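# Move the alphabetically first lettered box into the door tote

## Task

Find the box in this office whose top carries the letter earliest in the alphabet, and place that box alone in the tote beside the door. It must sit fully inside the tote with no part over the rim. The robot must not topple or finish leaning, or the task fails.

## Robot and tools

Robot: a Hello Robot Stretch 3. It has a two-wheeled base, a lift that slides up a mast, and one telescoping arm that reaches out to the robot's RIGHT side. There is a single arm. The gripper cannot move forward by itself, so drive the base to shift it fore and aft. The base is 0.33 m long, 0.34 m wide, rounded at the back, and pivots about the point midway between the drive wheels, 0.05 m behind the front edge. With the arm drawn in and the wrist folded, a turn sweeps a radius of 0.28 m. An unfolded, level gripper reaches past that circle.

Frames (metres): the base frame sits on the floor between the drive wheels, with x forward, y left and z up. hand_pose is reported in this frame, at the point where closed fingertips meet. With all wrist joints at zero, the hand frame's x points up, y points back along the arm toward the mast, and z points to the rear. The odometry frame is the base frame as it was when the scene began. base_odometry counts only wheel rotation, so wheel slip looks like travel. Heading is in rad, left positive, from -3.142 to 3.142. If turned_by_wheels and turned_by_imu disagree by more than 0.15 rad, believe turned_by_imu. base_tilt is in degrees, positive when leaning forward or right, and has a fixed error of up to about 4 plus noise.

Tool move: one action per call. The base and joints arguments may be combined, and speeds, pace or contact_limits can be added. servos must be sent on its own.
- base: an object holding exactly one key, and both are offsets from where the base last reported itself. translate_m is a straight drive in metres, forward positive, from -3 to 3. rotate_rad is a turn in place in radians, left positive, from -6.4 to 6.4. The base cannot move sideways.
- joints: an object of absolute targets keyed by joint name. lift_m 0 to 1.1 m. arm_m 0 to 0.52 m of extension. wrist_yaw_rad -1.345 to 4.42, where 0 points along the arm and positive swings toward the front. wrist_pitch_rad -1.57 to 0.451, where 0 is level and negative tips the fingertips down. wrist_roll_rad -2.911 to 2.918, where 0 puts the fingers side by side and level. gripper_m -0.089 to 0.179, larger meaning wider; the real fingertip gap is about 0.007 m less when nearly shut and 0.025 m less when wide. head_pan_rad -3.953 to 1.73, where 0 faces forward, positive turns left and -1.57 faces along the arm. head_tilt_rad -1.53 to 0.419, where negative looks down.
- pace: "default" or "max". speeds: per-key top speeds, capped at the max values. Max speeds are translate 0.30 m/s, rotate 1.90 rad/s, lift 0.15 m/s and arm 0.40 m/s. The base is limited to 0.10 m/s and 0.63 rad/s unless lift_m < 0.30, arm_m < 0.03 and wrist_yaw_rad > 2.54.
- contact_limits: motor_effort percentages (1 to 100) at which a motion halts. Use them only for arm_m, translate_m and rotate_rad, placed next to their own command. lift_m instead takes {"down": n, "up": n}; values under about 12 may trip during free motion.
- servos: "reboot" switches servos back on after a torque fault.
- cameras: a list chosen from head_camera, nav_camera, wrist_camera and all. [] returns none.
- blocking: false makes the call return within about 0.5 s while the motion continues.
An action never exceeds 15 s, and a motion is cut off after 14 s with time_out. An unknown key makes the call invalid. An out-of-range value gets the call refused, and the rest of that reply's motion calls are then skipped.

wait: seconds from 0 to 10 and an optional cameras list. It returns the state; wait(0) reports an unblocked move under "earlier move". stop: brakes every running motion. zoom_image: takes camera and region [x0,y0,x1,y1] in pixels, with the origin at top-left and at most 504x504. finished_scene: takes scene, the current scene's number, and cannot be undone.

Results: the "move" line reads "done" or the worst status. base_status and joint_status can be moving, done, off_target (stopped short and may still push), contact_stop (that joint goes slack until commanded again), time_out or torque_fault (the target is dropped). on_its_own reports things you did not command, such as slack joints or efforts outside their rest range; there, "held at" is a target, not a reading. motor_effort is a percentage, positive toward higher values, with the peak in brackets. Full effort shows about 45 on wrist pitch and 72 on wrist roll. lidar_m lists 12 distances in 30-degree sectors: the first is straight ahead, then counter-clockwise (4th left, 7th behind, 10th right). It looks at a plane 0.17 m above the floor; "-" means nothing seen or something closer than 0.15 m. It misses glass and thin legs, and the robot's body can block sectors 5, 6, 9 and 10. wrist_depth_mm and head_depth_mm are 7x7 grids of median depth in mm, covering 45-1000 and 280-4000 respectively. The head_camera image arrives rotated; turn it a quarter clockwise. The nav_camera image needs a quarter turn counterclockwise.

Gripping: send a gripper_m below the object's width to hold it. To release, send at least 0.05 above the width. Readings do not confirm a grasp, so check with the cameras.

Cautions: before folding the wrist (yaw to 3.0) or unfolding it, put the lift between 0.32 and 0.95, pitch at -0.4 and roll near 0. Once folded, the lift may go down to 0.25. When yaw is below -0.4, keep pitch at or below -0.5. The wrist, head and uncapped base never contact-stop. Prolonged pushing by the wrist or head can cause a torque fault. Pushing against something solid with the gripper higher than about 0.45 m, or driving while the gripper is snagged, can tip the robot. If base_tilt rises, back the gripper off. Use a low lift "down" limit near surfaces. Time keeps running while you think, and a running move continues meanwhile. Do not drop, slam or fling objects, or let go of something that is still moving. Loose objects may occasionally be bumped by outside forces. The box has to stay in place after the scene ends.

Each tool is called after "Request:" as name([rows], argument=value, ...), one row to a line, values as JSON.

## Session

Request:
move(cameras=["nav_camera", "head_camera"])

Scene clock: 0.00 s.
base_odometry: x=+0.000 y=+0.000 heading=+0.000
turned_by_wheels: +0.000
turned_by_imu: +0.000
base_tilt: forward=+0.9 right=-0.2
lidar_m: 0.73 0.74 0.91 1.57 1.58 1.09 1.00 1.01 1.25 1.55 1.23 0.80
head_depth_mm: 700 705 706 707 712 713 716 / 693 693 698 698 703 704 707 / 684 686 689 692 697 697 700 / 680 681 686 685 688 689 694 / 670 676 675 679 683 682 687 / 666 667 674 674 675 678 679 / 660 662 666 666 667 669 675
base_status: not commanded
joint_positions: lift_m=+0.337 arm_m=+0.002 wrist_yaw_rad=+3.032 wrist_pitch_rad=-0.535 wrist_roll_rad=+0.000 gripper_m=+0.037 head_pan_rad=+0.000 head_tilt_rad=-0.002
joint_status: not commanded
measured_speeds: all 0
motor_effort: left_wheel=-0.6 right_wheel=+2.2 lift_m=+27.0 arm_m=-8.1 wrist_yaw_rad=+0.7 wrist_pitch_rad=+2.5 wrist_roll_rad=+0.8 gripper_m=-0.6 head_pan_rad=-0.2 head_tilt_rad=+6.5
hand_pose: x=+0.0015 y=+0.0602 z=+0.3248 quat_wxyz=(+0.224, +0.691, +0.150, +0.671) (m; base frame)
wrist_depth_mm: - 141 - - - - 731 / - 155 - - - - - / 898 177 202 897 867 865 - / 711 678 201 724 728 717 687 / 613 606 219 595 602 613 601 / 519 520 127 146 504 525 518 / 457 309 292 299 436 455 457
pictures: head_camera (sideways), nav_camera (sideways)
Images, in order (width x height): head_camera 896x504, nav_camera 672x504.

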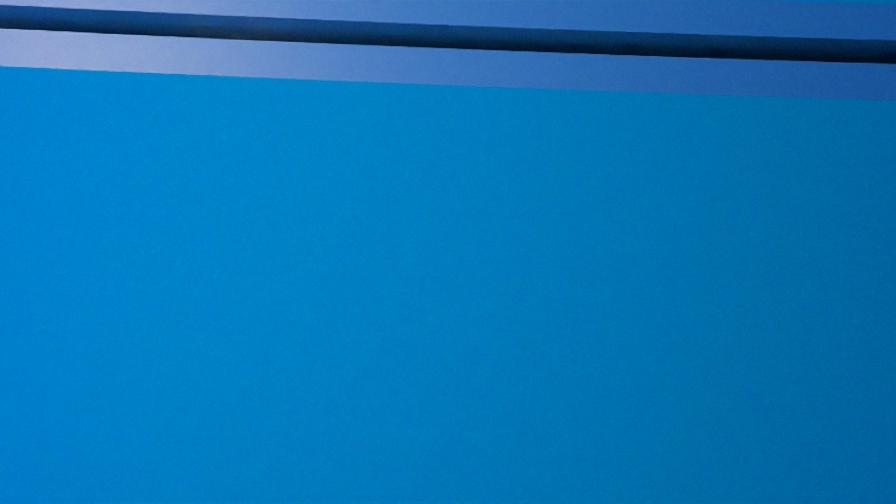

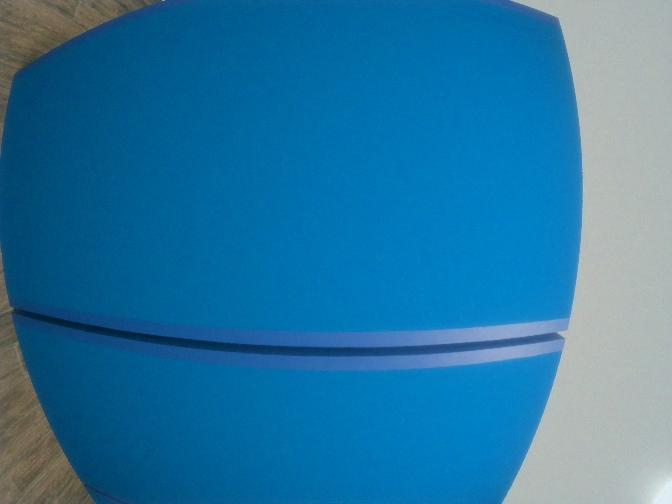

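Request:
move(joints={"head_pan_rad": 1.5, "head_tilt_rad": -0.35}, pace="max", cameras=["nav_camera"])

Request:
move(joints={"head_pan_rad": -1.57, "head_tilt_rad": -0.35}, pace="max", cameras=["nav_camera"])

Request:
move(joints={"head_pan_rad": -3.14, "head_tilt_rad": -0.35}, pace="max", cameras=["nav_camera"])

Scene clock: 8.20 s.
move: done
base_odometry: x=+0.000 y=+0.000 heading=+0.000
turned_by_wheels: +0.000
turned_by_imu: +0.001
base_tilt: forward=+1.2 right=-0.1
lidar_m: 0.73 0.74 0.91 1.57 1.58 1.09 1.00 1.01 1.25 1.55 1.23 0.80
head_depth_mm: 1437 1526 1617 1733 1859 1909 1518 / 1431 1505 1597 1719 1832 1865 1511 / 1400 1485 1573 1691 1807 1878 1507 / 1373 1446 1545 1647 1778 1862 1498 / 1347 1428 1514 1626 1753 1833 1498 / 1333 1412 1501 1608 1728 1802 1501 / 1333 1404 1496 1577 1694 1800 1489
base_status: not commanded
joint_positions: lift_m=+0.337 arm_m=+0.002 wrist_yaw_rad=+3.032 wrist_pitch_rad=-0.535 wrist_roll_rad=+0.000 gripper_m=+0.037 head_pan_rad=+1.533 head_tilt_rad=-0.348
joint_status: all done
measured_speeds: all 0
motor_effort: left_wheel=-0.4(0.8) right_wheel=+2.4(2.6) lift_m=+28.6(28.8) arm_m=-19.8(19.8) wrist_yaw_rad=+0.8(1.4) wrist_pitch_rad=+2.2(2.6) wrist_roll_rad=+0.8(1.1) gripper_m=-1.5(1.5) head_pan_rad=-0.8(6.3) head_tilt_rad=-1.2(5.1)
hand_pose: x=+0.0015 y=+0.0602 z=+0.3248 quat_wxyz=(+0.224, +0.691, +0.150, +0.671) (m; base frame)
wrist_depth_mm: - 141 - - - - 746 / - 156 - - - - - / 902 176 201 904 905 874 - / 726 685 202 723 718 721 689 / 610 609 220 609 608 603 596 / 516 517 128 146 507 516 521 / 455 307 294 299 430 455 452
pictures: nav_camera (sideways)
Images, in order (width x height): nav_camera 672x504.

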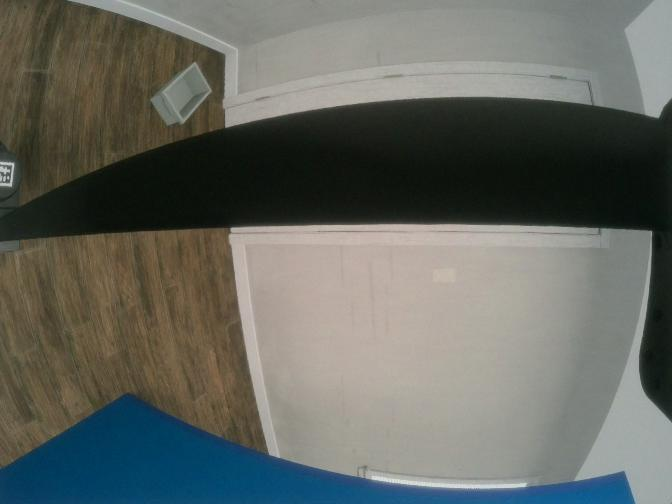

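Scene clock: 9.53 s.
move: done
base_odometry: x=+0.000 y=+0.000 heading=+0.000
turned_by_wheels: +0.000
turned_by_imu: +0.000
base_tilt: forward=+0.9 right=-0.2
lidar_m: 0.73 0.74 0.91 1.57 1.59 1.09 1.00 1.01 1.25 1.55 1.23 0.80
head_depth_mm: 1978 2077 2125 2062 2264 1878 1512 / 1958 2052 2166 1887 2259 1888 1507 / 1936 2024 2144 2321 2444 1867 1516 / 1882 1996 2113 2291 2393 1866 1508 / 1882 1978 2061 1782 2341 1879 1496 / 1851 1978 2030 1736 2172 1855 1499 / 1849 1930 2035 1848 2274 1846 1502
base_status: not commanded
joint_positions: lift_m=+0.337 arm_m=+0.002 wrist_yaw_rad=+3.032 wrist_pitch_rad=-0.535 wrist_roll_rad=+0.000 gripper_m=+0.037 head_pan_rad=-1.626 head_tilt_rad=-0.349
joint_status: all done
measured_speeds: all 0
motor_effort: left_wheel=-0.5(0.7) right_wheel=+2.3(2.6) lift_m=+29.0(29.4) arm_m=-21.8(22.5) wrist_yaw_rad=+0.5(1.1) wrist_pitch_rad=+2.2(2.6) wrist_roll_rad=+0.8(1.1) gripper_m=-0.6(1.1) head_pan_rad=+2.1(5.8) head_tilt_rad=-0.9(4.6)
hand_pose: x=+0.0015 y=+0.0602 z=+0.3248 quat_wxyz=(+0.224, +0.691, +0.150, +0.671) (m; base frame)
wrist_depth_mm: - 140 - - - - 726 / - 156 - - - - - / 903 176 203 908 885 854 - / 725 700 201 727 716 726 687 / 606 609 220 600 597 612 597 / 519 523 127 146 509 524 515 / 450 309 294 302 433 457 451
pictures: nav_camera (sideways)
Images, in order (width x height): nav_camera 672x504.

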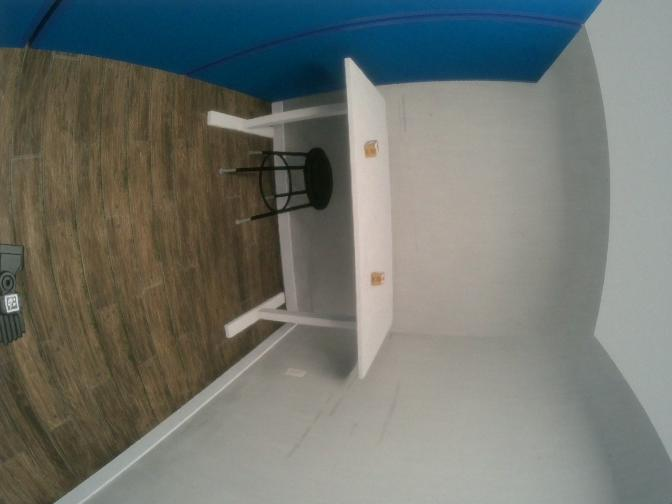

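Scene clock: 11.93 s.
move: done
base_odometry: x=+0.000 y=+0.000 heading=+0.000
turned_by_wheels: +0.000
turned_by_imu: +0.000
base_tilt: forward=+1.0 right=-0.3
lidar_m: 0.73 0.74 0.91 1.57 1.59 1.09 1.00 1.01 1.25 1.55 1.23 0.80
head_depth_mm: 861 936 999 1069 1148 1253 1360 / 855 923 992 1060 1133 1237 1345 / 846 914 981 1048 1131 1218 1327 / 842 911 966 1041 1118 1211 1302 / 831 896 960 1025 1103 1192 1296 / 824 898 950 1012 1091 1169 1275 / 834 887 939 1009 1080 1160 1250
base_status: not commanded
joint_positions: lift_m=+0.337 arm_m=+0.002 wrist_yaw_rad=+3.032 wrist_pitch_rad=-0.535 wrist_roll_rad=+0.000 gripper_m=+0.037 head_pan_rad=-3.156 head_tilt_rad=-0.350
joint_status: all done
measured_speeds: translate_m=+0.000 rotate_rad=+0.000 lift_m=+0.000 arm_m=+0.000 wrist_yaw_rad=+0.000 wrist_pitch_rad=+0.000 wrist_roll_rad=+0.000 head_pan_rad=+0.024 head_tilt_rad=+0.000
motor_effort: left_wheel=-0.5(0.7) right_wheel=+2.1(2.7) lift_m=+30.3(30.5) arm_m=-22.1(22.6) wrist_yaw_rad=+1.1(1.3) wrist_pitch_rad=+2.7(2.7) wrist_roll_rad=+0.8(1.1) gripper_m=-0.3(1.6) head_pan_rad=+3.0(5.8) head_tilt_rad=-1.4(4.4)
hand_pose: x=+0.0015 y=+0.0602 z=+0.3248 quat_wxyz=(+0.224, +0.691, +0.150, +0.671) (m; base frame)
wrist_depth_mm: - 140 - - - - 747 / - 155 - - - - - / 895 177 202 884 888 869 - / 723 700 202 721 716 716 687 / 611 597 220 609 607 608 604 / 523 524 127 146 496 520 525 / 458 305 291 300 440 464 454
pictures: nav_camera (sideways)
Images, in order (width x height): nav_camera 672x504.

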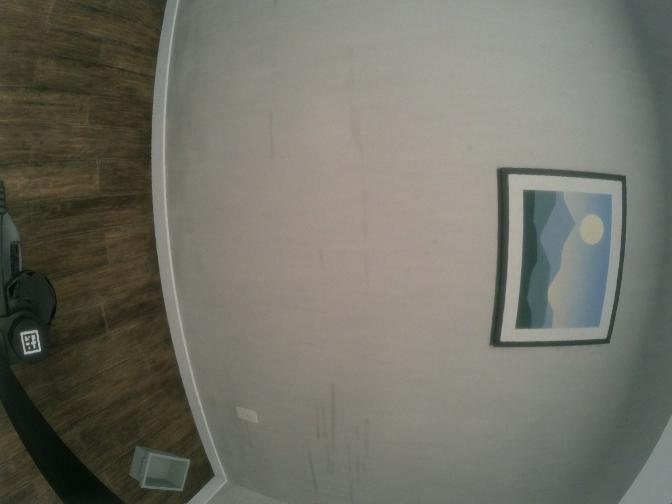

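Request:
move(base={"rotate_rad": -1.44}, joints={"lift_m": 0.27, "wrist_pitch_rad": -0.4, "head_pan_rad": -0.06, "head_tilt_rad": -0.3}, pace="max", contact_limits={"rotate_rad": 45}, cameras=[])

Request:
move(base={"translate_m": 0.6}, pace="max", contact_limits={"translate_m": 45}, cameras=["head_camera"])

Scene clock: 47.40 s.
move: done
base_odometry: x=+0.000 y=+0.000 heading=-1.440
turned_by_wheels: -1.440
turned_by_imu: -1.433
base_tilt: forward=+1.1 right=+0.1
lidar_m: 1.54 1.04 0.76 0.73 0.76 1.65 1.57 1.42 1.04 1.00 1.04 1.42
head_depth_mm: 1875 1982 2100 1785 2339 1973 1589 / 1886 1984 2096 1772 2331 1984 1587 / 1885 1996 2077 1757 2338 1995 1568 / 1890 1991 2106 1758 2165 1983 1571 / 1902 1984 2105 1719 2311 1911 1553 / 1883 2001 2114 1854 2344 1981 1563 / 1889 2012 2100 1813 2219 1978 1556
base_status: done
joint_positions: lift_m=+0.270 arm_m=+0.002 wrist_yaw_rad=+3.032 wrist_pitch_rad=-0.421 wrist_roll_rad=+0.000 gripper_m=+0.037 head_pan_rad=-0.044 head_tilt_rad=-0.301
joint_status: all done
measured_speeds: translate_m=+0.000 rotate_rad=+0.000 lift_m=+0.000 arm_m=+0.000 wrist_yaw_rad=+0.000 wrist_pitch_rad=+0.000 wrist_roll_rad=+0.000 head_pan_rad=-0.024 head_tilt_rad=+0.000
motor_effort: left_wheel=+8.4(17.7) right_wheel=-6.4(16.0) lift_m=+22.4(27.2) arm_m=-20.9(22.6) wrist_yaw_rad=+0.7(1.2) wrist_pitch_rad=+3.7(6.1) wrist_roll_rad=+0.8(1.1) gripper_m=+0.2(1.1) head_pan_rad=-2.9(5.5) head_tilt_rad=+3.8(5.6)
contact_limits: rotate_rad 45 (maximum 100)
hand_pose: x=+0.0032 y=+0.0759 z=+0.2820 quat_wxyz=(+0.186, +0.698, +0.110, +0.683) (m; base frame)
wrist_depth_mm: - 137 153 - 719 - - / - 145 154 - 768 - - / 759 159 165 - 845 - - / 743 678 206 747 752 737 745 / 595 572 200 597 595 605 605 / 499 496 128 287 489 502 496 / 431 266 248 261 409 430 433
pictures: none
No camera images: "cameras" was empty.

Scene clock: 50.73 s.
move: done
base_odometry: x=+0.079 y=-0.595 heading=-1.439
turned_by_wheels: +0.000
turned_by_imu: +0.000
base_tilt: forward=+0.9 right=-0.2
lidar_m: 0.96 1.04 0.76 0.73 0.76 1.04 2.16 1.42 1.04 1.00 1.03 1.32
head_depth_mm: 1354 1414 1516 1511 945 1792 1593 / 1353 1420 1497 1497 942 1819 1575 / 1351 1426 1522 1483 935 1785 1567 / 1357 1423 1508 1471 935 1266 1519 / 1347 1425 1502 1454 928 1222 1549 / 1362 1419 1498 1432 929 1271 1484 / 1357 1440 1506 1432 968 1783 1519
base_status: done
joint_positions: lift_m=+0.270 arm_m=+0.002 wrist_yaw_rad=+3.032 wrist_pitch_rad=-0.421 wrist_roll_rad=+0.000 gripper_m=+0.037 head_pan_rad=-0.059 head_tilt_rad=-0.299
joint_status: not commanded
measured_speeds: all 0
motor_effort: left_wheel=+8.1(19.9) right_wheel=-3.4(7.7) lift_m=+28.1(28.4) arm_m=-18.4(21.5) wrist_yaw_rad=+0.6(1.2) wrist_pitch_rad=+3.8(4.0) wrist_roll_rad=+0.9(1.1) gripper_m=-0.3(1.5) head_pan_rad=-2.7(4.4) head_tilt_rad=+3.2(4.5)
contact_limits: translate_m 45 (maximum 100)
hand_pose: x=+0.0032 y=+0.0760 z=+0.2821 quat_wxyz=(+0.185, +0.698, +0.110, +0.683) (m; base frame)
wrist_depth_mm: - 137 154 - - - 748 / - 145 154 - - 794 787 / - 158 164 - - 868 867 / 741 676 204 764 729 741 755 / 597 575 200 601 607 605 603 / 504 491 128 285 486 505 502 / 427 268 246 260 404 427 428
pictures: head_camera (sideways)
Images, in order (width x height): head_camera 896x504.

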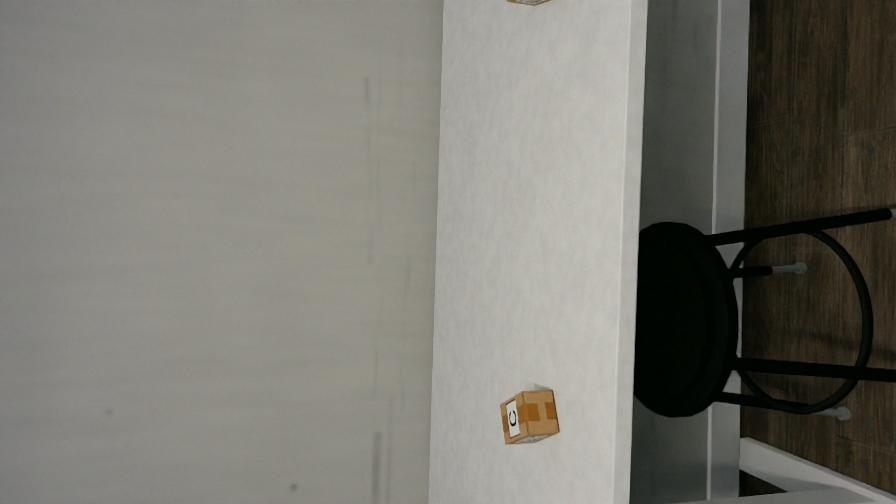

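Request:
zoom_image(camera="head_camera", region=[495, 380, 565, 450])

Request:
move(joints={"head_pan_rad": -0.42}, pace="max", cameras=["head_camera"])

Request:
zoom_image(camera="head_camera", region=[470, 170, 610, 310])

Scaled by 7.200 from the camera's 896x504 image, which has a finer 1280x720 frame.

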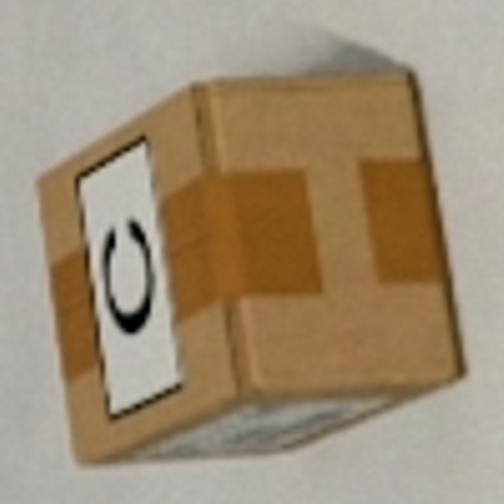

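Scene clock: 54.73 s.
move: done
base_odometry: x=+0.079 y=-0.595 heading=-1.439
turned_by_wheels: +0.000
turned_by_imu: +0.001
base_tilt: forward=+0.8 right=-0.1
lidar_m: 0.95 1.04 0.76 0.73 0.76 1.04 2.17 1.42 1.04 1.00 1.04 1.31
head_depth_mm: 1426 1448 1477 1476 1121 1612 1546 / 1556 1651 1721 1492 1116 1799 1539 / 1505 1599 1693 1477 1041 1956 1577 / 1446 1534 1627 1467 989 1902 1590 / 1405 1483 1557 1456 972 1828 1565 / 1357 1431 1513 1440 924 1785 1575 / 1316 1373 1453 1444 917 1240 1484
base_status: not commanded
joint_positions: lift_m=+0.270 arm_m=+0.002 wrist_yaw_rad=+3.032 wrist_pitch_rad=-0.421 wrist_roll_rad=+0.000 gripper_m=+0.037 head_pan_rad=-0.430 head_tilt_rad=-0.299
joint_status: all done
measured_speeds: all 0
motor_effort: left_wheel=+8.1(8.3) right_wheel=-3.4(4.0) lift_m=+31.9(32.2) arm_m=-15.0(16.1) wrist_yaw_rad=+0.8(1.3) wrist_pitch_rad=+3.5(3.9) wrist_roll_rad=+0.8(1.0) gripper_m=+0.0(0.9) head_pan_rad=-1.9(4.5) head_tilt_rad=+2.1(3.4)
contact_limits: translate_m 45 (maximum 100)
hand_pose: x=+0.0032 y=+0.0760 z=+0.2821 quat_wxyz=(+0.185, +0.698, +0.110, +0.683) (m; base frame)
wrist_depth_mm: - 137 154 - - - 741 / - 146 154 - - 801 805 / - 158 164 - - 874 866 / 750 683 205 756 750 743 761 / 598 580 200 603 605 599 610 / 498 499 127 287 485 500 507 / 429 268 248 262 407 429 429
pictures: head_camera (sideways)
Images, in order (width x height): head_camera 896x504.

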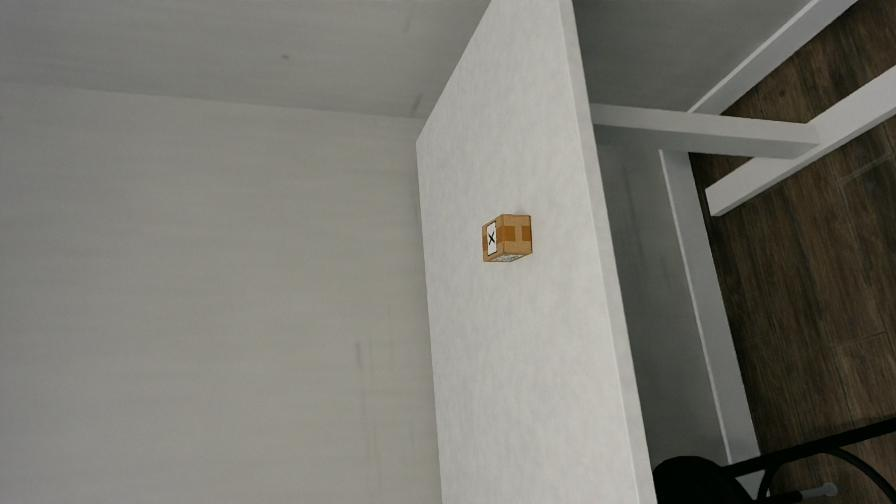

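Scaled by 3.600 from the camera's 896x504 image, which has a finer 1280x720 frame.

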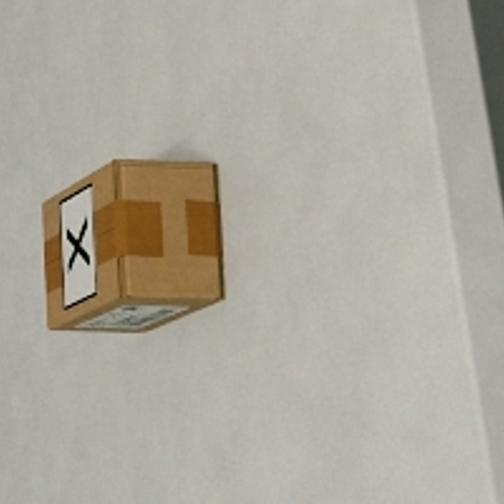

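Request:
move(base={"translate_m": 0.22}, joints={"head_pan_rad": 0.28, "head_tilt_rad": -0.5}, pace="max", contact_limits={"translate_m": 45}, cameras=["head_camera"])

Request:
zoom_image(camera="head_camera", region=[400, 210, 500, 310])

Scene clock: 70.37 s.
move: done
base_odometry: x=+0.108 y=-0.813 heading=-1.439
turned_by_wheels: +0.000
turned_by_imu: +0.001
base_tilt: forward=+1.1 right=-0.1
lidar_m: 0.74 0.75 0.76 0.73 0.76 1.04 2.39 1.42 1.04 1.00 1.04 1.14
head_depth_mm: 1112 1193 1257 911 684 1489 1308 / 1141 1231 1286 908 708 1472 1305 / 1176 1274 1324 862 729 1361 1313 / 1217 1314 1350 861 760 1545 1337 / 1253 1379 1346 902 1262 1457 1335 / 1214 1294 1302 898 1537 1550 1307 / 1051 1100 1156 896 1287 1382 1344
base_status: done
joint_positions: lift_m=+0.270 arm_m=+0.002 wrist_yaw_rad=+3.032 wrist_pitch_rad=-0.420 wrist_roll_rad=+0.000 gripper_m=+0.037 head_pan_rad=+0.290 head_tilt_rad=-0.499
joint_status: all done
measured_speeds: all 0
motor_effort: left_wheel=+7.6(21.1) right_wheel=+1.5(8.1) lift_m=+26.6(32.1) arm_m=-10.4(12.4) wrist_yaw_rad=+0.7(1.4) wrist_pitch_rad=+3.5(3.9) wrist_roll_rad=+0.9(1.1) gripper_m=+0.5(1.5) head_pan_rad=-3.3(4.7) head_tilt_rad=-2.5(3.5)
contact_limits: translate_m 45 (maximum 100)
hand_pose: x=+0.0032 y=+0.0760 z=+0.2821 quat_wxyz=(+0.185, +0.698, +0.110, +0.683) (m; base frame)
wrist_depth_mm: 642 137 155 - - 713 - / 697 146 154 - 780 803 - / 755 159 164 - 830 880 - / 743 682 205 756 749 759 751 / 602 573 200 599 588 611 605 / 498 502 128 284 482 503 501 / 426 270 248 262 406 429 429
pictures: head_camera (sideways)
Images, in order (width x height): head_camera 896x504.

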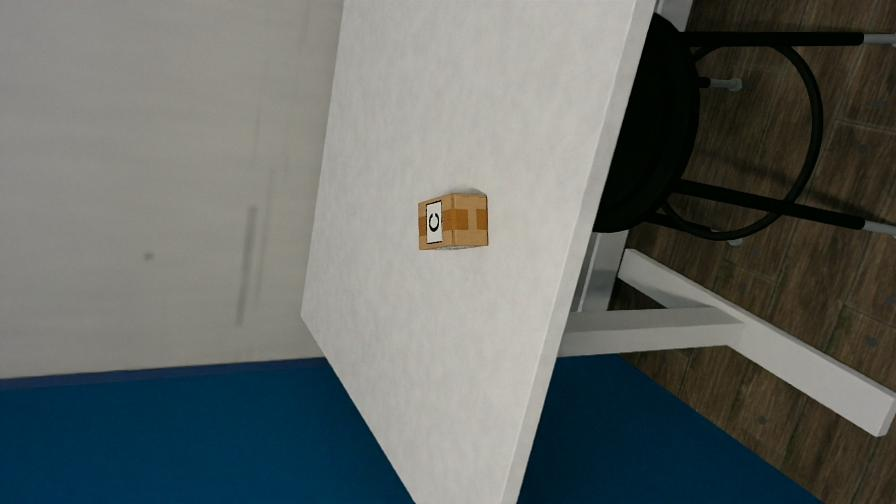

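Scaled by 5.040 from the camera's 896x504 image, which has a finer 1280x720 frame.

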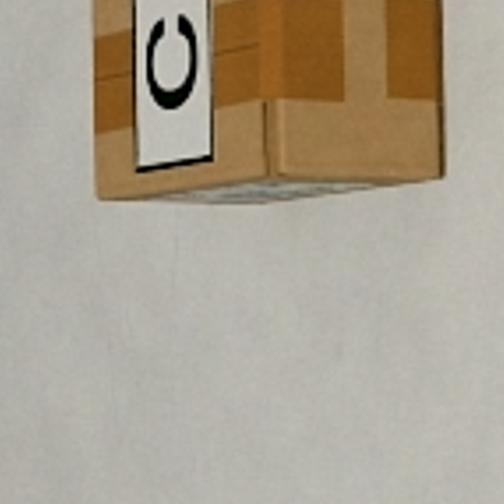

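Request:
move(base={"translate_m": -1.1}, joints={"head_pan_rad": -2.6, "head_tilt_rad": -0.65}, pace="max", contact_limits={"translate_m": 45}, cameras=["head_camera", "nav_camera"])

Scene clock: 97.87 s.
move: done
base_odometry: x=-0.037 y=+0.278 heading=-1.439
turned_by_wheels: +0.000
turned_by_imu: +0.002
base_tilt: forward=+1.1 right=-0.1
lidar_m: 2.06 1.04 0.76 0.73 0.76 1.36 1.30 1.34 1.04 1.00 1.04 1.42
head_depth_mm: 1144 1243 1377 1530 1665 1428 1238 / 1208 1325 1467 1648 1692 1414 1232 / 1297 1430 1574 1802 1690 1419 1226 / 1391 1540 1729 1952 1644 1415 1228 / 1345 1478 1627 1843 1657 1416 1225 / 1205 1311 1432 1585 1639 1419 1231 / 1098 1175 1273 1389 1536 1421 1231
base_status: done
joint_positions: lift_m=+0.270 arm_m=+0.002 wrist_yaw_rad=+3.032 wrist_pitch_rad=-0.420 wrist_roll_rad=+0.000 gripper_m=+0.037 head_pan_rad=-2.602 head_tilt_rad=-0.653
joint_status: all done
measured_speeds: all 0
motor_effort: left_wheel=-2.1(12.0) right_wheel=-1.2(17.3) lift_m=+28.2(32.0) arm_m=-3.4(8.0) wrist_yaw_rad=+0.9(1.4) wrist_pitch_rad=+3.5(4.0) wrist_roll_rad=+0.8(1.3) gripper_m=-0.6(1.4) head_pan_rad=+3.1(5.0) head_tilt_rad=+1.5(5.8)
contact_limits: translate_m 45 (maximum 100)
hand_pose: x=+0.0032 y=+0.0760 z=+0.2821 quat_wxyz=(+0.185, +0.698, +0.110, +0.683) (m; base frame)
wrist_depth_mm: - 137 154 - - 733 - / - 145 153 - - 779 - / - 162 165 - - 848 - / 743 684 205 740 757 743 744 / 596 575 199 601 598 596 599 / 501 498 127 287 488 498 497 / 426 269 247 262 406 427 427
pictures: head_camera (sideways), nav_camera (sideways)
Images, in order (width x height): head_camera 896x504, nav_camera 672x504.

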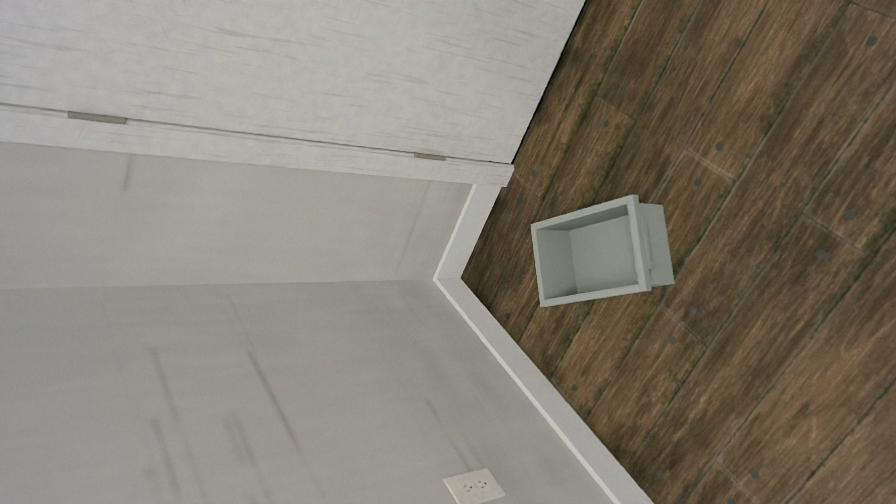

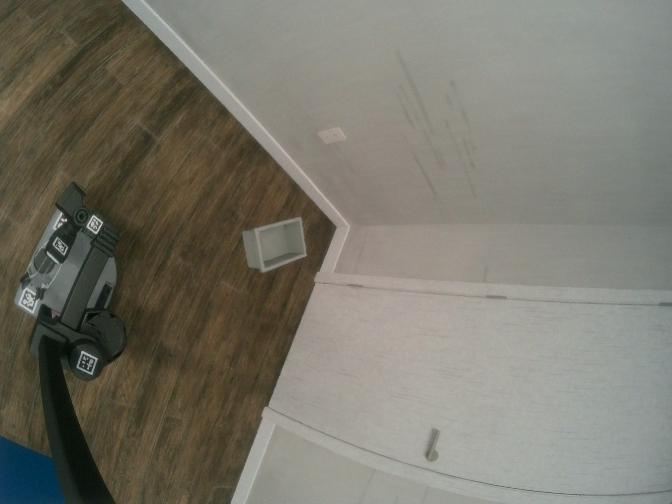

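Request:
move(base={"translate_m": -0.78}, joints={"head_pan_rad": -0.65, "head_tilt_rad": -0.45}, pace="max", contact_limits={"translate_m": 45}, cameras=[])

Request:
move(base={"rotate_rad": 1.571}, pace="max", contact_limits={"rotate_rad": 45}, cameras=["nav_camera"])

Scene clock: 137.67 s.
move: done
base_odometry: x=-0.139 y=+1.051 heading=-1.439
turned_by_wheels: +0.000
turned_by_imu: +0.003
base_tilt: forward=+1.1 right=-0.1
lidar_m: 2.60 1.04 0.84 2.09 0.77 0.54 0.52 0.54 0.75 1.00 1.04 1.42
head_depth_mm: 1098 1152 1212 1282 1358 1445 1404 / 1217 1285 1360 1439 1548 1591 1394 / 1367 1448 1564 1658 1787 1679 1386 / 1565 1693 1801 1931 2043 1675 1381 / 1799 1950 2146 2330 2121 1677 1377 / 2154 2366 2693 2765 2155 1678 1376 / 2677 2868 3141 2883 2123 1657 1383
base_status: done
joint_positions: lift_m=+0.270 arm_m=+0.002 wrist_yaw_rad=+3.032 wrist_pitch_rad=-0.420 wrist_roll_rad=+0.000 gripper_m=+0.037 head_pan_rad=-0.647 head_tilt_rad=-0.447
joint_status: all done
measured_speeds: all 0
motor_effort: left_wheel=-6.4(15.3) right_wheel=-1.0(10.8) lift_m=+31.6(31.8) arm_m=+2.9(3.0) wrist_yaw_rad=+0.9(1.4) wrist_pitch_rad=+3.5(3.9) wrist_roll_rad=+0.9(1.1) gripper_m=+0.3(1.3) head_pan_rad=-3.4(4.1) head_tilt_rad=-0.9(5.0)
contact_limits: translate_m 45 (maximum 100)
hand_pose: x=+0.0032 y=+0.0760 z=+0.2821 quat_wxyz=(+0.185, +0.698, +0.110, +0.683) (m; base frame)
wrist_depth_mm: - 137 - - - 723 - / - 146 - - - 784 - / - 159 862 - - 888 - / 701 687 206 750 737 761 734 / 599 580 199 601 593 589 591 / 502 498 128 285 482 499 498 / 430 268 247 262 406 432 428
pictures: none
No camera images: "cameras" was empty.

Scene clock: 139.77 s.
move: done
base_odometry: x=-0.139 y=+1.051 heading=+0.131
turned_by_wheels: +1.571
turned_by_imu: +1.565
base_tilt: forward=+1.0 right=-0.1
lidar_m: 2.21 0.78 0.54 0.52 0.54 0.73 1.00 1.03 1.40 2.59 1.05 0.85
head_depth_mm: 897 988 1096 1226 1404 1601 1399 / 834 912 1000 1113 1251 1435 1386 / 780 849 922 1020 1137 1281 1361 / 732 791 859 938 1035 1160 1294 / 711 773 838 927 1031 1159 1290 / 830 918 1026 1155 1324 1539 1371 / 1025 3411 3714 2885 2129 1682 1383
base_status: done
joint_positions: lift_m=+0.270 arm_m=+0.002 wrist_yaw_rad=+3.032 wrist_pitch_rad=-0.420 wrist_roll_rad=+0.000 gripper_m=+0.037 head_pan_rad=-0.650 head_tilt_rad=-0.449
joint_status: not commanded
measured_speeds: all 0
motor_effort: left_wheel=-8.3(16.9) right_wheel=+10.6(16.4) lift_m=+27.8(32.0) arm_m=-11.5(11.5) wrist_yaw_rad=+0.9(1.3) wrist_pitch_rad=+3.6(3.8) wrist_roll_rad=+0.8(1.0) gripper_m=-0.6(1.3) head_pan_rad=-2.9(4.2) head_tilt_rad=-2.0(3.4)
contact_limits: rotate_rad 45 (maximum 100)
hand_pose: x=+0.0032 y=+0.0760 z=+0.2821 quat_wxyz=(+0.185, +0.698, +0.110, +0.683) (m; base frame)
wrist_depth_mm: - 137 154 - 513 - - / - 145 153 - 557 - - / - 159 164 - 599 - - / - 175 179 - 682 707 718 / 595 573 200 597 598 600 590 / 501 502 127 287 483 501 509 / 428 270 246 261 409 434 435
pictures: nav_camera (sideways)
Images, in order (width x height): nav_camera 672x504.

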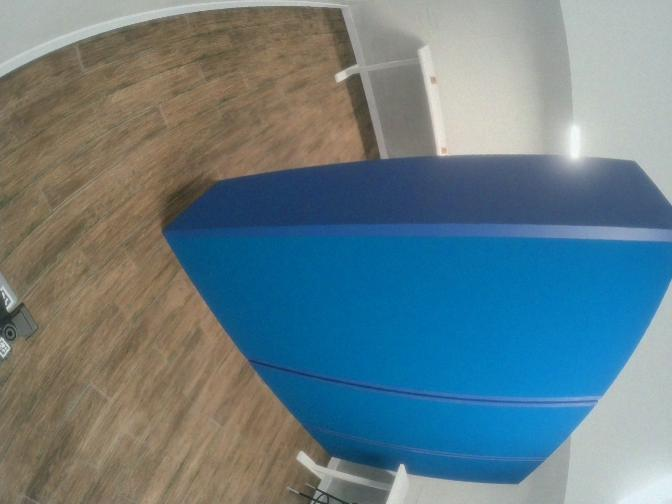

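Request:
move(base={"translate_m": 1.25}, joints={"head_pan_rad": -0.35, "head_tilt_rad": -0.4}, pace="max", contact_limits={"translate_m": 45}, cameras=["head_camera", "nav_camera"])

Scene clock: 162.23 s.
move: done
base_odometry: x=+1.100 y=+1.214 heading=+0.131
turned_by_wheels: +0.000
turned_by_imu: -0.001
base_tilt: forward=+0.9 right=-0.3
lidar_m: 2.06 0.81 0.58 0.56 0.58 0.78 1.95 0.58 0.42 0.41 3.07 2.53
head_depth_mm: 2476 2682 2545 2904 2303 1779 1452 / 2419 2576 2700 2990 2337 1767 1436 / 2344 2518 2496 2926 2275 1777 1440 / 2275 2385 2461 2822 2297 1770 1443 / 2222 2417 2438 2734 2217 1779 1439 / 2144 2277 2367 2581 2272 1748 1433 / 2087 2244 2369 2541 2245 1752 1429
base_status: done
joint_positions: lift_m=+0.270 arm_m=+0.002 wrist_yaw_rad=+3.032 wrist_pitch_rad=-0.420 wrist_roll_rad=+0.000 gripper_m=+0.037 head_pan_rad=-0.350 head_tilt_rad=-0.399
joint_status: all done
measured_speeds: all 0
motor_effort: left_wheel=+3.2(12.0) right_wheel=+5.4(19.2) lift_m=+23.4(23.4) arm_m=-21.8(22.4) wrist_yaw_rad=+0.7(1.4) wrist_pitch_rad=+3.7(4.0) wrist_roll_rad=+0.8(1.1) gripper_m=+0.6(1.4) head_pan_rad=+3.2(4.2) head_tilt_rad=+3.5(6.1)
contact_limits: translate_m 45 (maximum 100)
hand_pose: x=+0.0032 y=+0.0760 z=+0.2821 quat_wxyz=(+0.185, +0.698, +0.110, +0.683) (m; base frame)
wrist_depth_mm: - 137 154 - - - - / - 146 154 - - - - / - 159 164 - - - - / - 174 184 - 706 717 720 / 586 569 201 603 595 601 596 / 500 498 128 286 486 503 505 / 425 268 247 261 405 431 430
pictures: head_camera (sideways), nav_camera (sideways)
Images, in order (width x height): head_camera 896x504, nav_camera 672x504.

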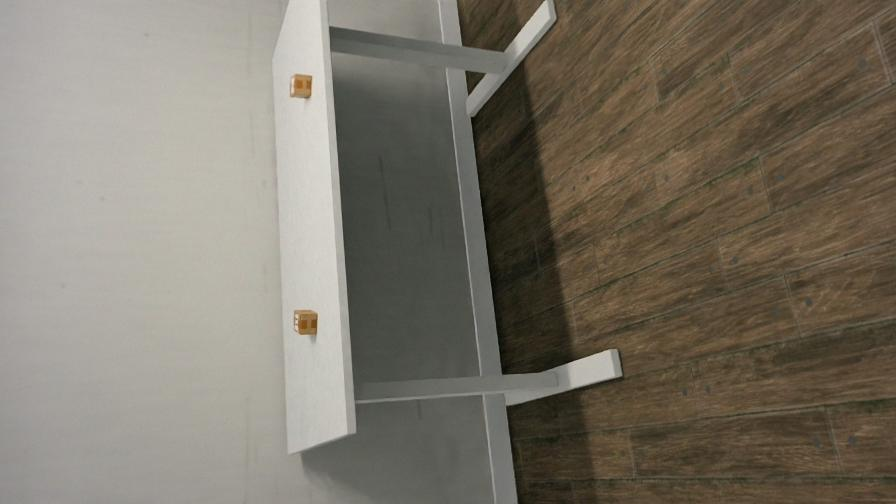

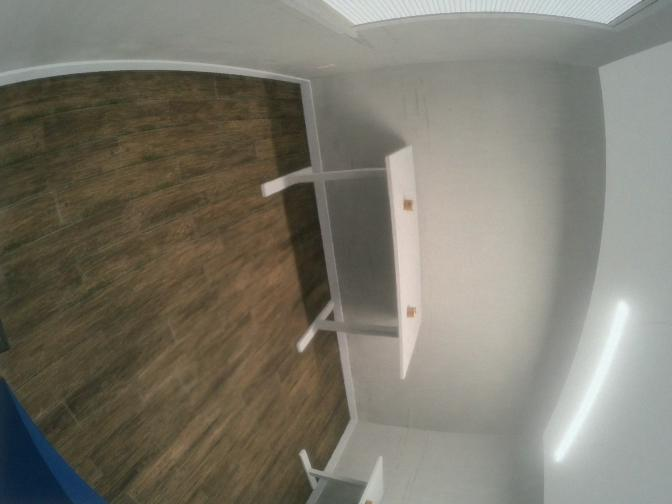

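Request:
zoom_image(camera="head_camera", region=[282, 300, 328, 346])

Request:
zoom_image(camera="head_camera", region=[280, 62, 326, 108])

Scaled by 10.957 from the camera's 896x504 image, which has a finer 1280x720 frame.

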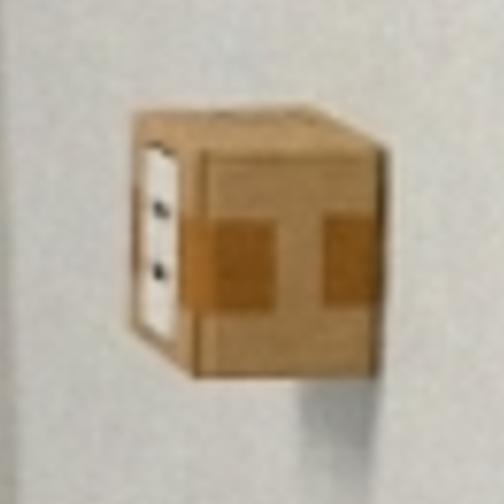

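Scaled by 10.957 from the camera's 896x504 image, which has a finer 1280x720 frame.

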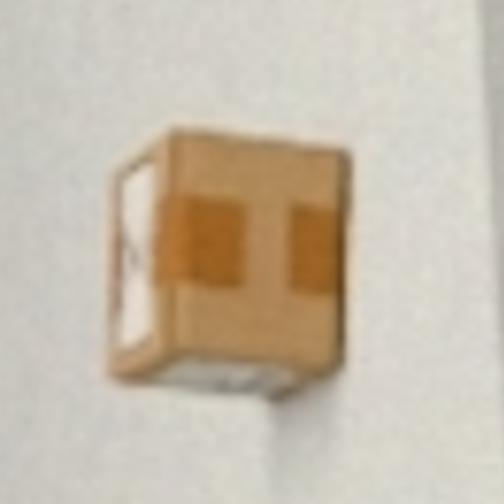

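Request:
move(base={"rotate_rad": -0.616}, joints={"head_pan_rad": 0.41, "head_tilt_rad": -0.38}, pace="max", contact_limits={"rotate_rad": 45}, cameras=[])

Request:
move(base={"translate_m": 0.8}, pace="max", contact_limits={"translate_m": 45}, cameras=["head_camera", "nav_camera"])

Scene clock: 181.93 s.
move: done
base_odometry: x=+1.100 y=+1.214 heading=-0.484
turned_by_wheels: -0.616
turned_by_imu: -0.613
base_tilt: forward=+1.0 right=-0.3
lidar_m: 2.53 2.06 0.89 0.60 0.56 0.57 0.72 1.52 0.64 0.43 0.41 3.06
head_depth_mm: 2281 2484 2452 2800 2354 1819 1480 / 2254 2400 2409 2774 2370 1813 1458 / 2220 2377 2391 2728 2365 1805 1470 / 2183 2371 2397 2678 2317 1801 1460 / 2195 2308 2448 2685 2348 1795 1457 / 2156 2302 2454 2592 2328 1801 1459 / 2111 2249 2404 2596 2349 1788 1450
base_status: done
joint_positions: lift_m=+0.270 arm_m=+0.002 wrist_yaw_rad=+3.032 wrist_pitch_rad=-0.420 wrist_roll_rad=+0.000 gripper_m=+0.037 head_pan_rad=+0.428 head_tilt_rad=-0.381
joint_status: all done
measured_speeds: translate_m=+0.000 rotate_rad=+0.000 lift_m=+0.000 arm_m=+0.000 wrist_yaw_rad=+0.000 wrist_pitch_rad=+0.000 wrist_roll_rad=+0.000 head_pan_rad=-0.024 head_tilt_rad=+0.000
motor_effort: left_wheel=+9.6(17.8) right_wheel=-7.6(15.5) lift_m=+26.4(26.5) arm_m=-21.8(22.2) wrist_yaw_rad=+0.9(1.2) wrist_pitch_rad=+3.5(3.8) wrist_roll_rad=+0.8(0.9) gripper_m=+0.4(1.2) head_pan_rad=-2.9(5.2) head_tilt_rad=+3.5(4.8)
contact_limits: rotate_rad 45 (maximum 100)
hand_pose: x=+0.0032 y=+0.0761 z=+0.2821 quat_wxyz=(+0.185, +0.698, +0.110, +0.683) (m; base frame)
wrist_depth_mm: - 137 154 - - - - / - 146 153 - - - - / - 158 163 - - - - / - 174 198 746 756 740 728 / 511 556 198 599 600 604 598 / 497 502 128 285 487 500 502 / 424 269 247 261 408 431 428
pictures: none
No camera images: "cameras" was empty.

Scene clock: 185.93 s.
move: done
base_odometry: x=+1.808 y=+0.842 heading=-0.484
turned_by_wheels: +0.000
turned_by_imu: +0.000
base_tilt: forward=+0.9 right=-0.1
lidar_m: 1.74 1.43 1.43 1.10 1.02 1.04 1.32 0.70 1.17 1.07 1.97 2.39
head_depth_mm: 1686 1804 1913 1371 2222 1810 1464 / 1679 1786 1884 1474 2177 1822 1480 / 1647 1748 1855 1355 2155 1805 1469 / 1620 1743 1808 1339 2127 1799 1461 / 1616 1711 1798 1348 2135 1789 1461 / 1582 1681 1777 1296 2077 1798 1458 / 1565 1666 1758 1319 2001 1685 1421
base_status: done
joint_positions: lift_m=+0.270 arm_m=+0.002 wrist_yaw_rad=+3.032 wrist_pitch_rad=-0.420 wrist_roll_rad=+0.000 gripper_m=+0.037 head_pan_rad=+0.410 head_tilt_rad=-0.379
joint_status: not commanded
measured_speeds: all 0
motor_effort: left_wheel=+6.9(19.1) right_wheel=+1.1(8.3) lift_m=+29.4(29.6) arm_m=-18.2(22.0) wrist_yaw_rad=+0.7(1.4) wrist_pitch_rad=+3.4(4.0) wrist_roll_rad=+0.8(1.0) gripper_m=+0.2(1.9) head_pan_rad=-3.0(4.6) head_tilt_rad=+2.8(4.5)
contact_limits: translate_m 45 (maximum 100)
hand_pose: x=+0.0032 y=+0.0761 z=+0.2822 quat_wxyz=(+0.185, +0.698, +0.110, +0.683) (m; base frame)
wrist_depth_mm: - 137 - - - - - / - 145 - - - - - / - 159 877 - - - - / 729 680 206 761 746 756 751 / 595 574 200 598 596 610 596 / 498 492 127 285 481 496 496 / 428 269 248 261 404 426 429
pictures: head_camera (sideways), nav_camera (sideways)
Images, in order (width x height): head_camera 896x504, nav_camera 672x504.

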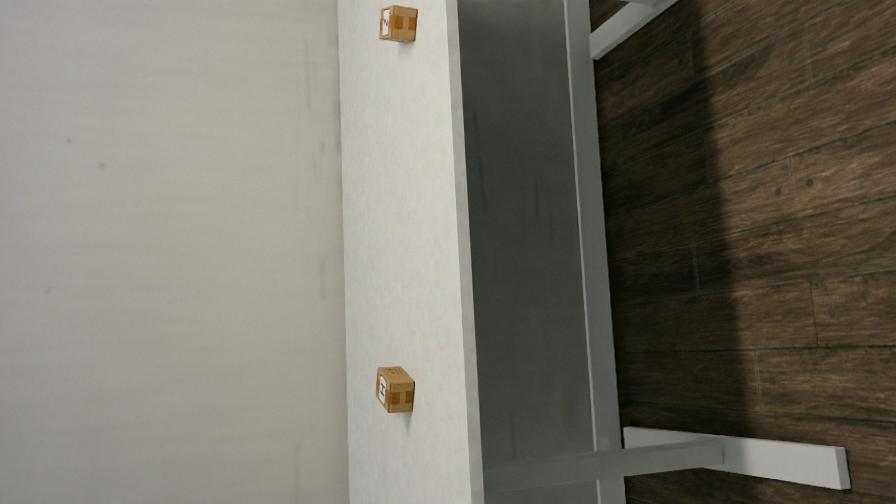

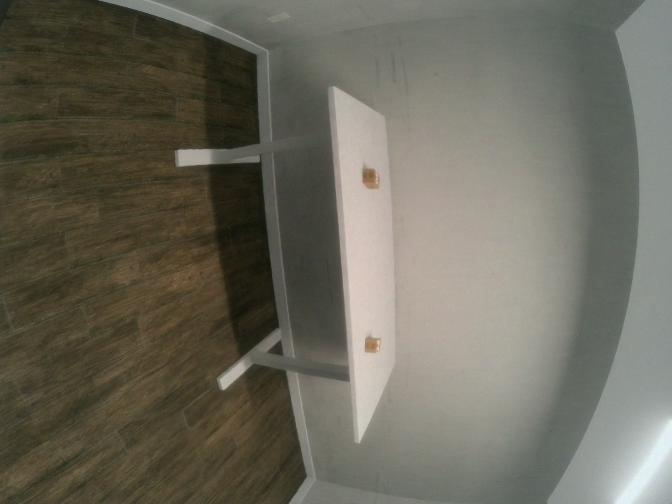

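Request:
zoom_image(camera="head_camera", region=[370, 362, 422, 414])

Request:
zoom_image(camera="head_camera", region=[374, 0, 424, 50])

Scaled by 9.692 from the camera's 896x504 image, which has a finer 1280x720 frame.

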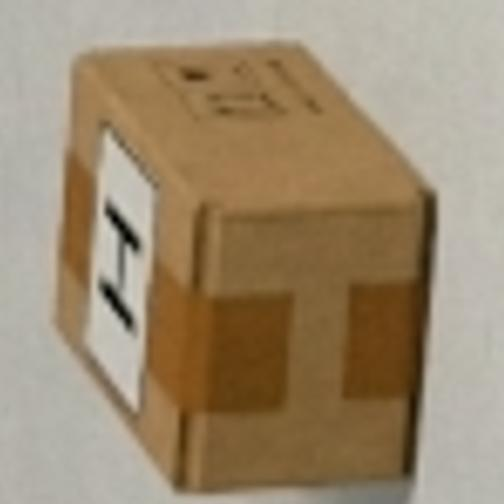

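Scaled by 10.080 from the camera's 896x504 image, which has a finer 1280x720 frame.

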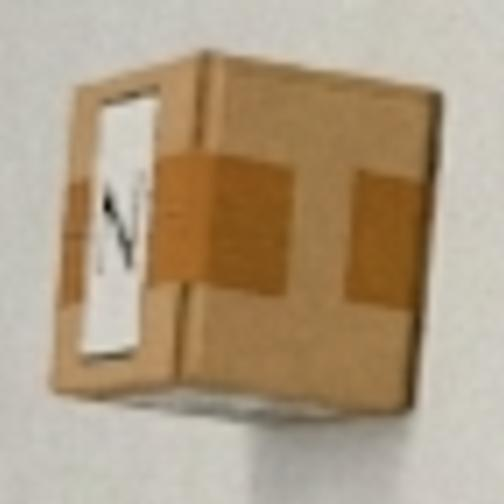

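Request:
move(base={"rotate_rad": -0.8}, joints={"head_pan_rad": -0.06, "head_tilt_rad": -0.38}, pace="max", contact_limits={"rotate_rad": 45}, cameras=[])

Request:
move(base={"translate_m": 0.6}, pace="max", contact_limits={"translate_m": 45}, cameras=["head_camera", "nav_camera"])

Scene clock: 211.00 s.
move: done
base_odometry: x=+1.808 y=+0.842 heading=-1.284
turned_by_wheels: -0.800
turned_by_imu: -0.796
base_tilt: forward=+1.0 right=-0.1
lidar_m: 2.39 2.33 1.73 1.43 1.28 1.03 1.02 1.12 1.74 0.69 1.07 1.88
head_depth_mm: 2268 2452 2576 2763 2369 1810 1473 / 2317 2509 2550 2852 2386 1819 1473 / 2359 2523 2602 2873 2359 1807 1467 / 2366 2530 2674 2885 2346 1810 1464 / 2412 2602 2718 2923 2341 1797 1462 / 2470 2615 2721 2930 2343 1794 1461 / 2488 2671 2812 3007 2360 1784 1456
base_status: done
joint_positions: lift_m=+0.270 arm_m=+0.002 wrist_yaw_rad=+3.032 wrist_pitch_rad=-0.420 wrist_roll_rad=+0.000 gripper_m=+0.037 head_pan_rad=-0.073 head_tilt_rad=-0.379
joint_status: all done
measured_speeds: all 0
motor_effort: left_wheel=+8.1(16.3) right_wheel=-7.2(16.2) lift_m=+31.4(32.1) arm_m=-18.9(18.9) wrist_yaw_rad=+0.6(1.5) wrist_pitch_rad=+3.7(3.8) wrist_roll_rad=+0.7(1.1) gripper_m=-0.5(1.2) head_pan_rad=+2.0(4.9) head_tilt_rad=+2.1(4.0)
contact_limits: rotate_rad 45 (maximum 100)
hand_pose: x=+0.0032 y=+0.0760 z=+0.2822 quat_wxyz=(+0.185, +0.698, +0.110, +0.683) (m; base frame)
wrist_depth_mm: - 137 - - - - - / - 145 - - - - - / - 159 869 - - - - / 744 671 206 758 732 761 754 / 596 575 199 597 602 600 594 / 496 500 128 286 479 495 502 / 432 269 248 262 403 428 430
pictures: none
No camera images: "cameras" was empty.

Scene clock: 214.33 s.
move: done
base_odometry: x=+1.978 y=+0.267 heading=-1.283
turned_by_wheels: +0.000
turned_by_imu: +0.000
base_tilt: forward=+0.8 right=-0.1
lidar_m: 1.80 2.21 1.40 1.78 1.95 1.63 1.61 1.00 1.04 0.82 1.36 1.41
head_depth_mm: 1791 1901 2015 1675 2287 1817 1479 / 1822 1938 2064 1649 2321 1812 1474 / 1857 1950 2078 1643 2353 1802 1468 / 1885 2001 2117 1756 2349 1777 1458 / 1895 2028 2122 1754 2323 1816 1461 / 1915 2065 2203 1748 2135 1782 1445 / 1943 2101 2240 2335 2325 1801 1449
base_status: done
joint_positions: lift_m=+0.270 arm_m=+0.002 wrist_yaw_rad=+3.032 wrist_pitch_rad=-0.420 wrist_roll_rad=+0.000 gripper_m=+0.037 head_pan_rad=-0.061 head_tilt_rad=-0.379
joint_status: not commanded
measured_speeds: all 0
motor_effort: left_wheel=+10.1(16.1) right_wheel=-4.7(12.4) lift_m=+30.4(31.5) arm_m=-21.2(22.8) wrist_yaw_rad=+0.8(1.3) wrist_pitch_rad=+3.6(3.9) wrist_roll_rad=+0.9(1.0) gripper_m=+0.0(1.2) head_pan_rad=+3.1(4.2) head_tilt_rad=+0.6(2.4)
contact_limits: translate_m 45 (maximum 100)
hand_pose: x=+0.0032 y=+0.0761 z=+0.2822 quat_wxyz=(+0.185, +0.698, +0.110, +0.683) (m; base frame)
wrist_depth_mm: - 137 - - - - - / - 146 - - - - - / - 160 871 - - - - / 748 672 205 741 735 745 748 / 599 573 199 607 610 598 596 / 490 495 127 284 488 503 496 / 427 269 247 262 406 429 430
pictures: head_camera (sideways), nav_camera (sideways)
Images, in order (width x height): head_camera 896x504, nav_camera 672x504.

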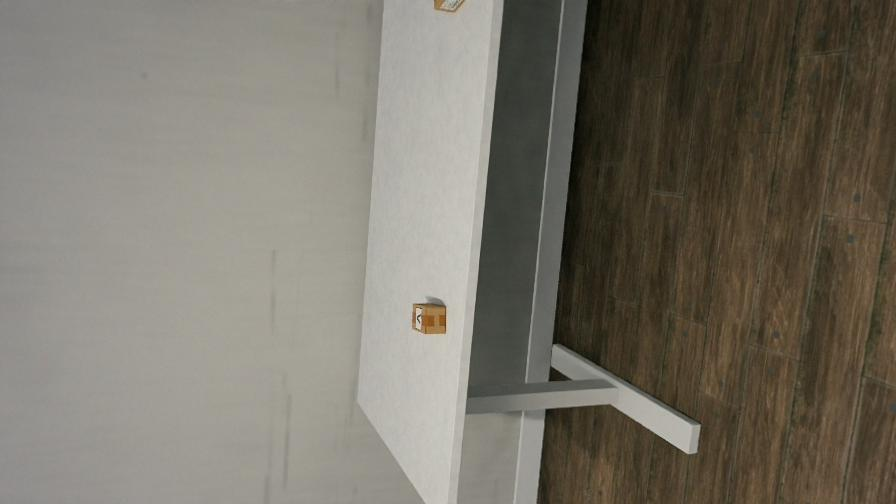

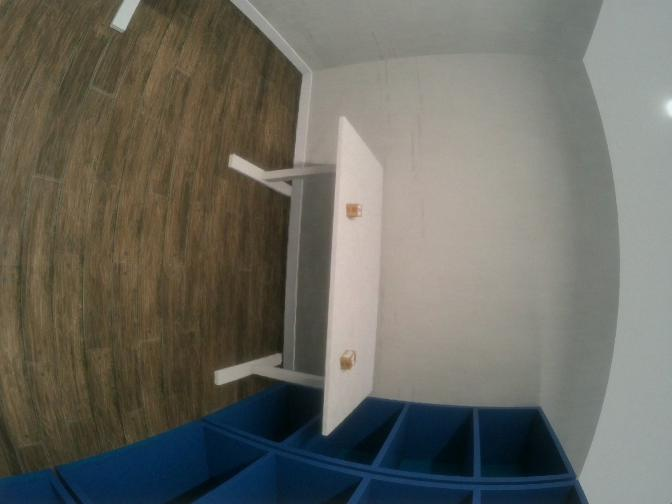

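Request:
zoom_image(camera="head_camera", region=[405, 294, 455, 344])

Request:
move(joints={"head_pan_rad": -0.3}, pace="max", cameras=["head_camera"])

Scaled by 10.080 from the camera's 896x504 image, which has a finer 1280x720 frame.

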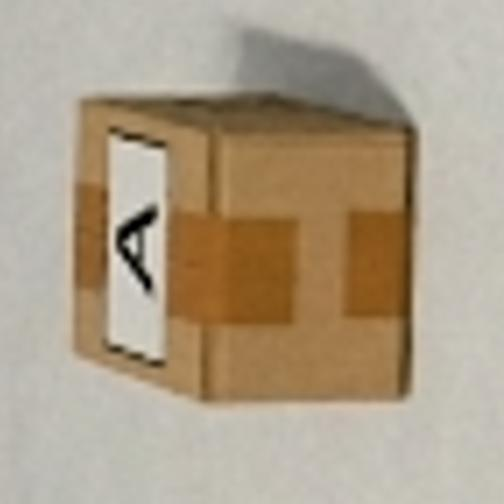

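Scene clock: 218.60 s.
move: done
base_odometry: x=+1.978 y=+0.267 heading=-1.283
turned_by_wheels: +0.000
turned_by_imu: +0.001
base_tilt: forward=+1.0 right=+0.0
lidar_m: 1.81 2.22 1.40 1.78 1.95 1.63 1.61 1.00 1.04 0.82 1.35 1.40
head_depth_mm: 1889 2004 2108 1822 2219 1816 1483 / 1885 1996 2131 1784 2177 1823 1472 / 1856 2011 2124 1767 2354 1815 1463 / 1852 1982 2088 1757 2358 1812 1464 / 1844 1972 2068 1753 2371 1800 1464 / 1818 1943 2049 1737 2372 1783 1465 / 1810 1938 2036 1623 2317 1788 1451
base_status: not commanded
joint_positions: lift_m=+0.270 arm_m=+0.002 wrist_yaw_rad=+3.032 wrist_pitch_rad=-0.420 wrist_roll_rad=+0.000 gripper_m=+0.037 head_pan_rad=-0.298 head_tilt_rad=-0.379
joint_status: all done
measured_speeds: all 0
motor_effort: left_wheel=+10.2(10.2) right_wheel=-5.2(5.4) lift_m=+29.0(29.2) arm_m=-19.9(20.5) wrist_yaw_rad=+0.8(1.2) wrist_pitch_rad=+3.5(3.8) wrist_roll_rad=+0.8(1.1) gripper_m=+0.6(0.6) head_pan_rad=-3.9(4.0) head_tilt_rad=+0.2(1.6)
contact_limits: translate_m 45 (maximum 100)
hand_pose: x=+0.0032 y=+0.0761 z=+0.2822 quat_wxyz=(+0.185, +0.698, +0.110, +0.683) (m; base frame)
wrist_depth_mm: - 137 - - - - - / - 145 - - - - - / - 160 875 - - - - / 745 682 205 747 763 734 757 / 594 584 199 594 593 602 594 / 498 497 127 288 484 505 503 / 429 269 246 261 406 431 431
pictures: head_camera (sideways)
Images, in order (width x height): head_camera 896x504.

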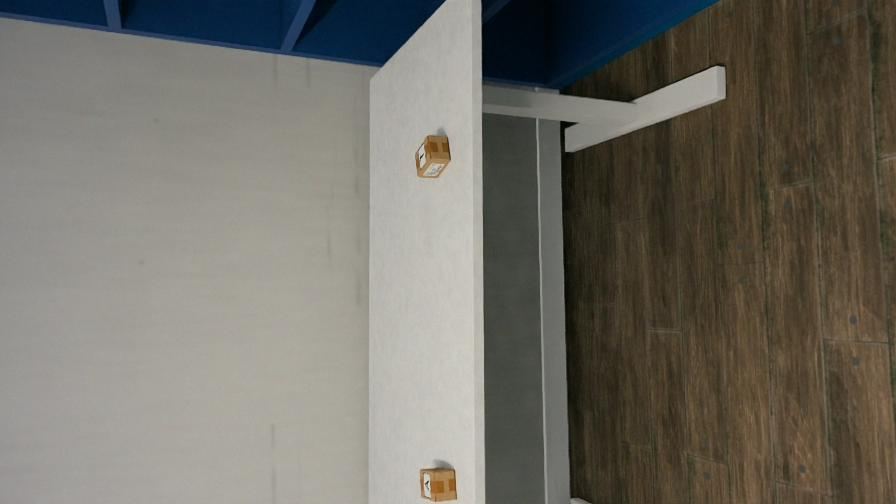

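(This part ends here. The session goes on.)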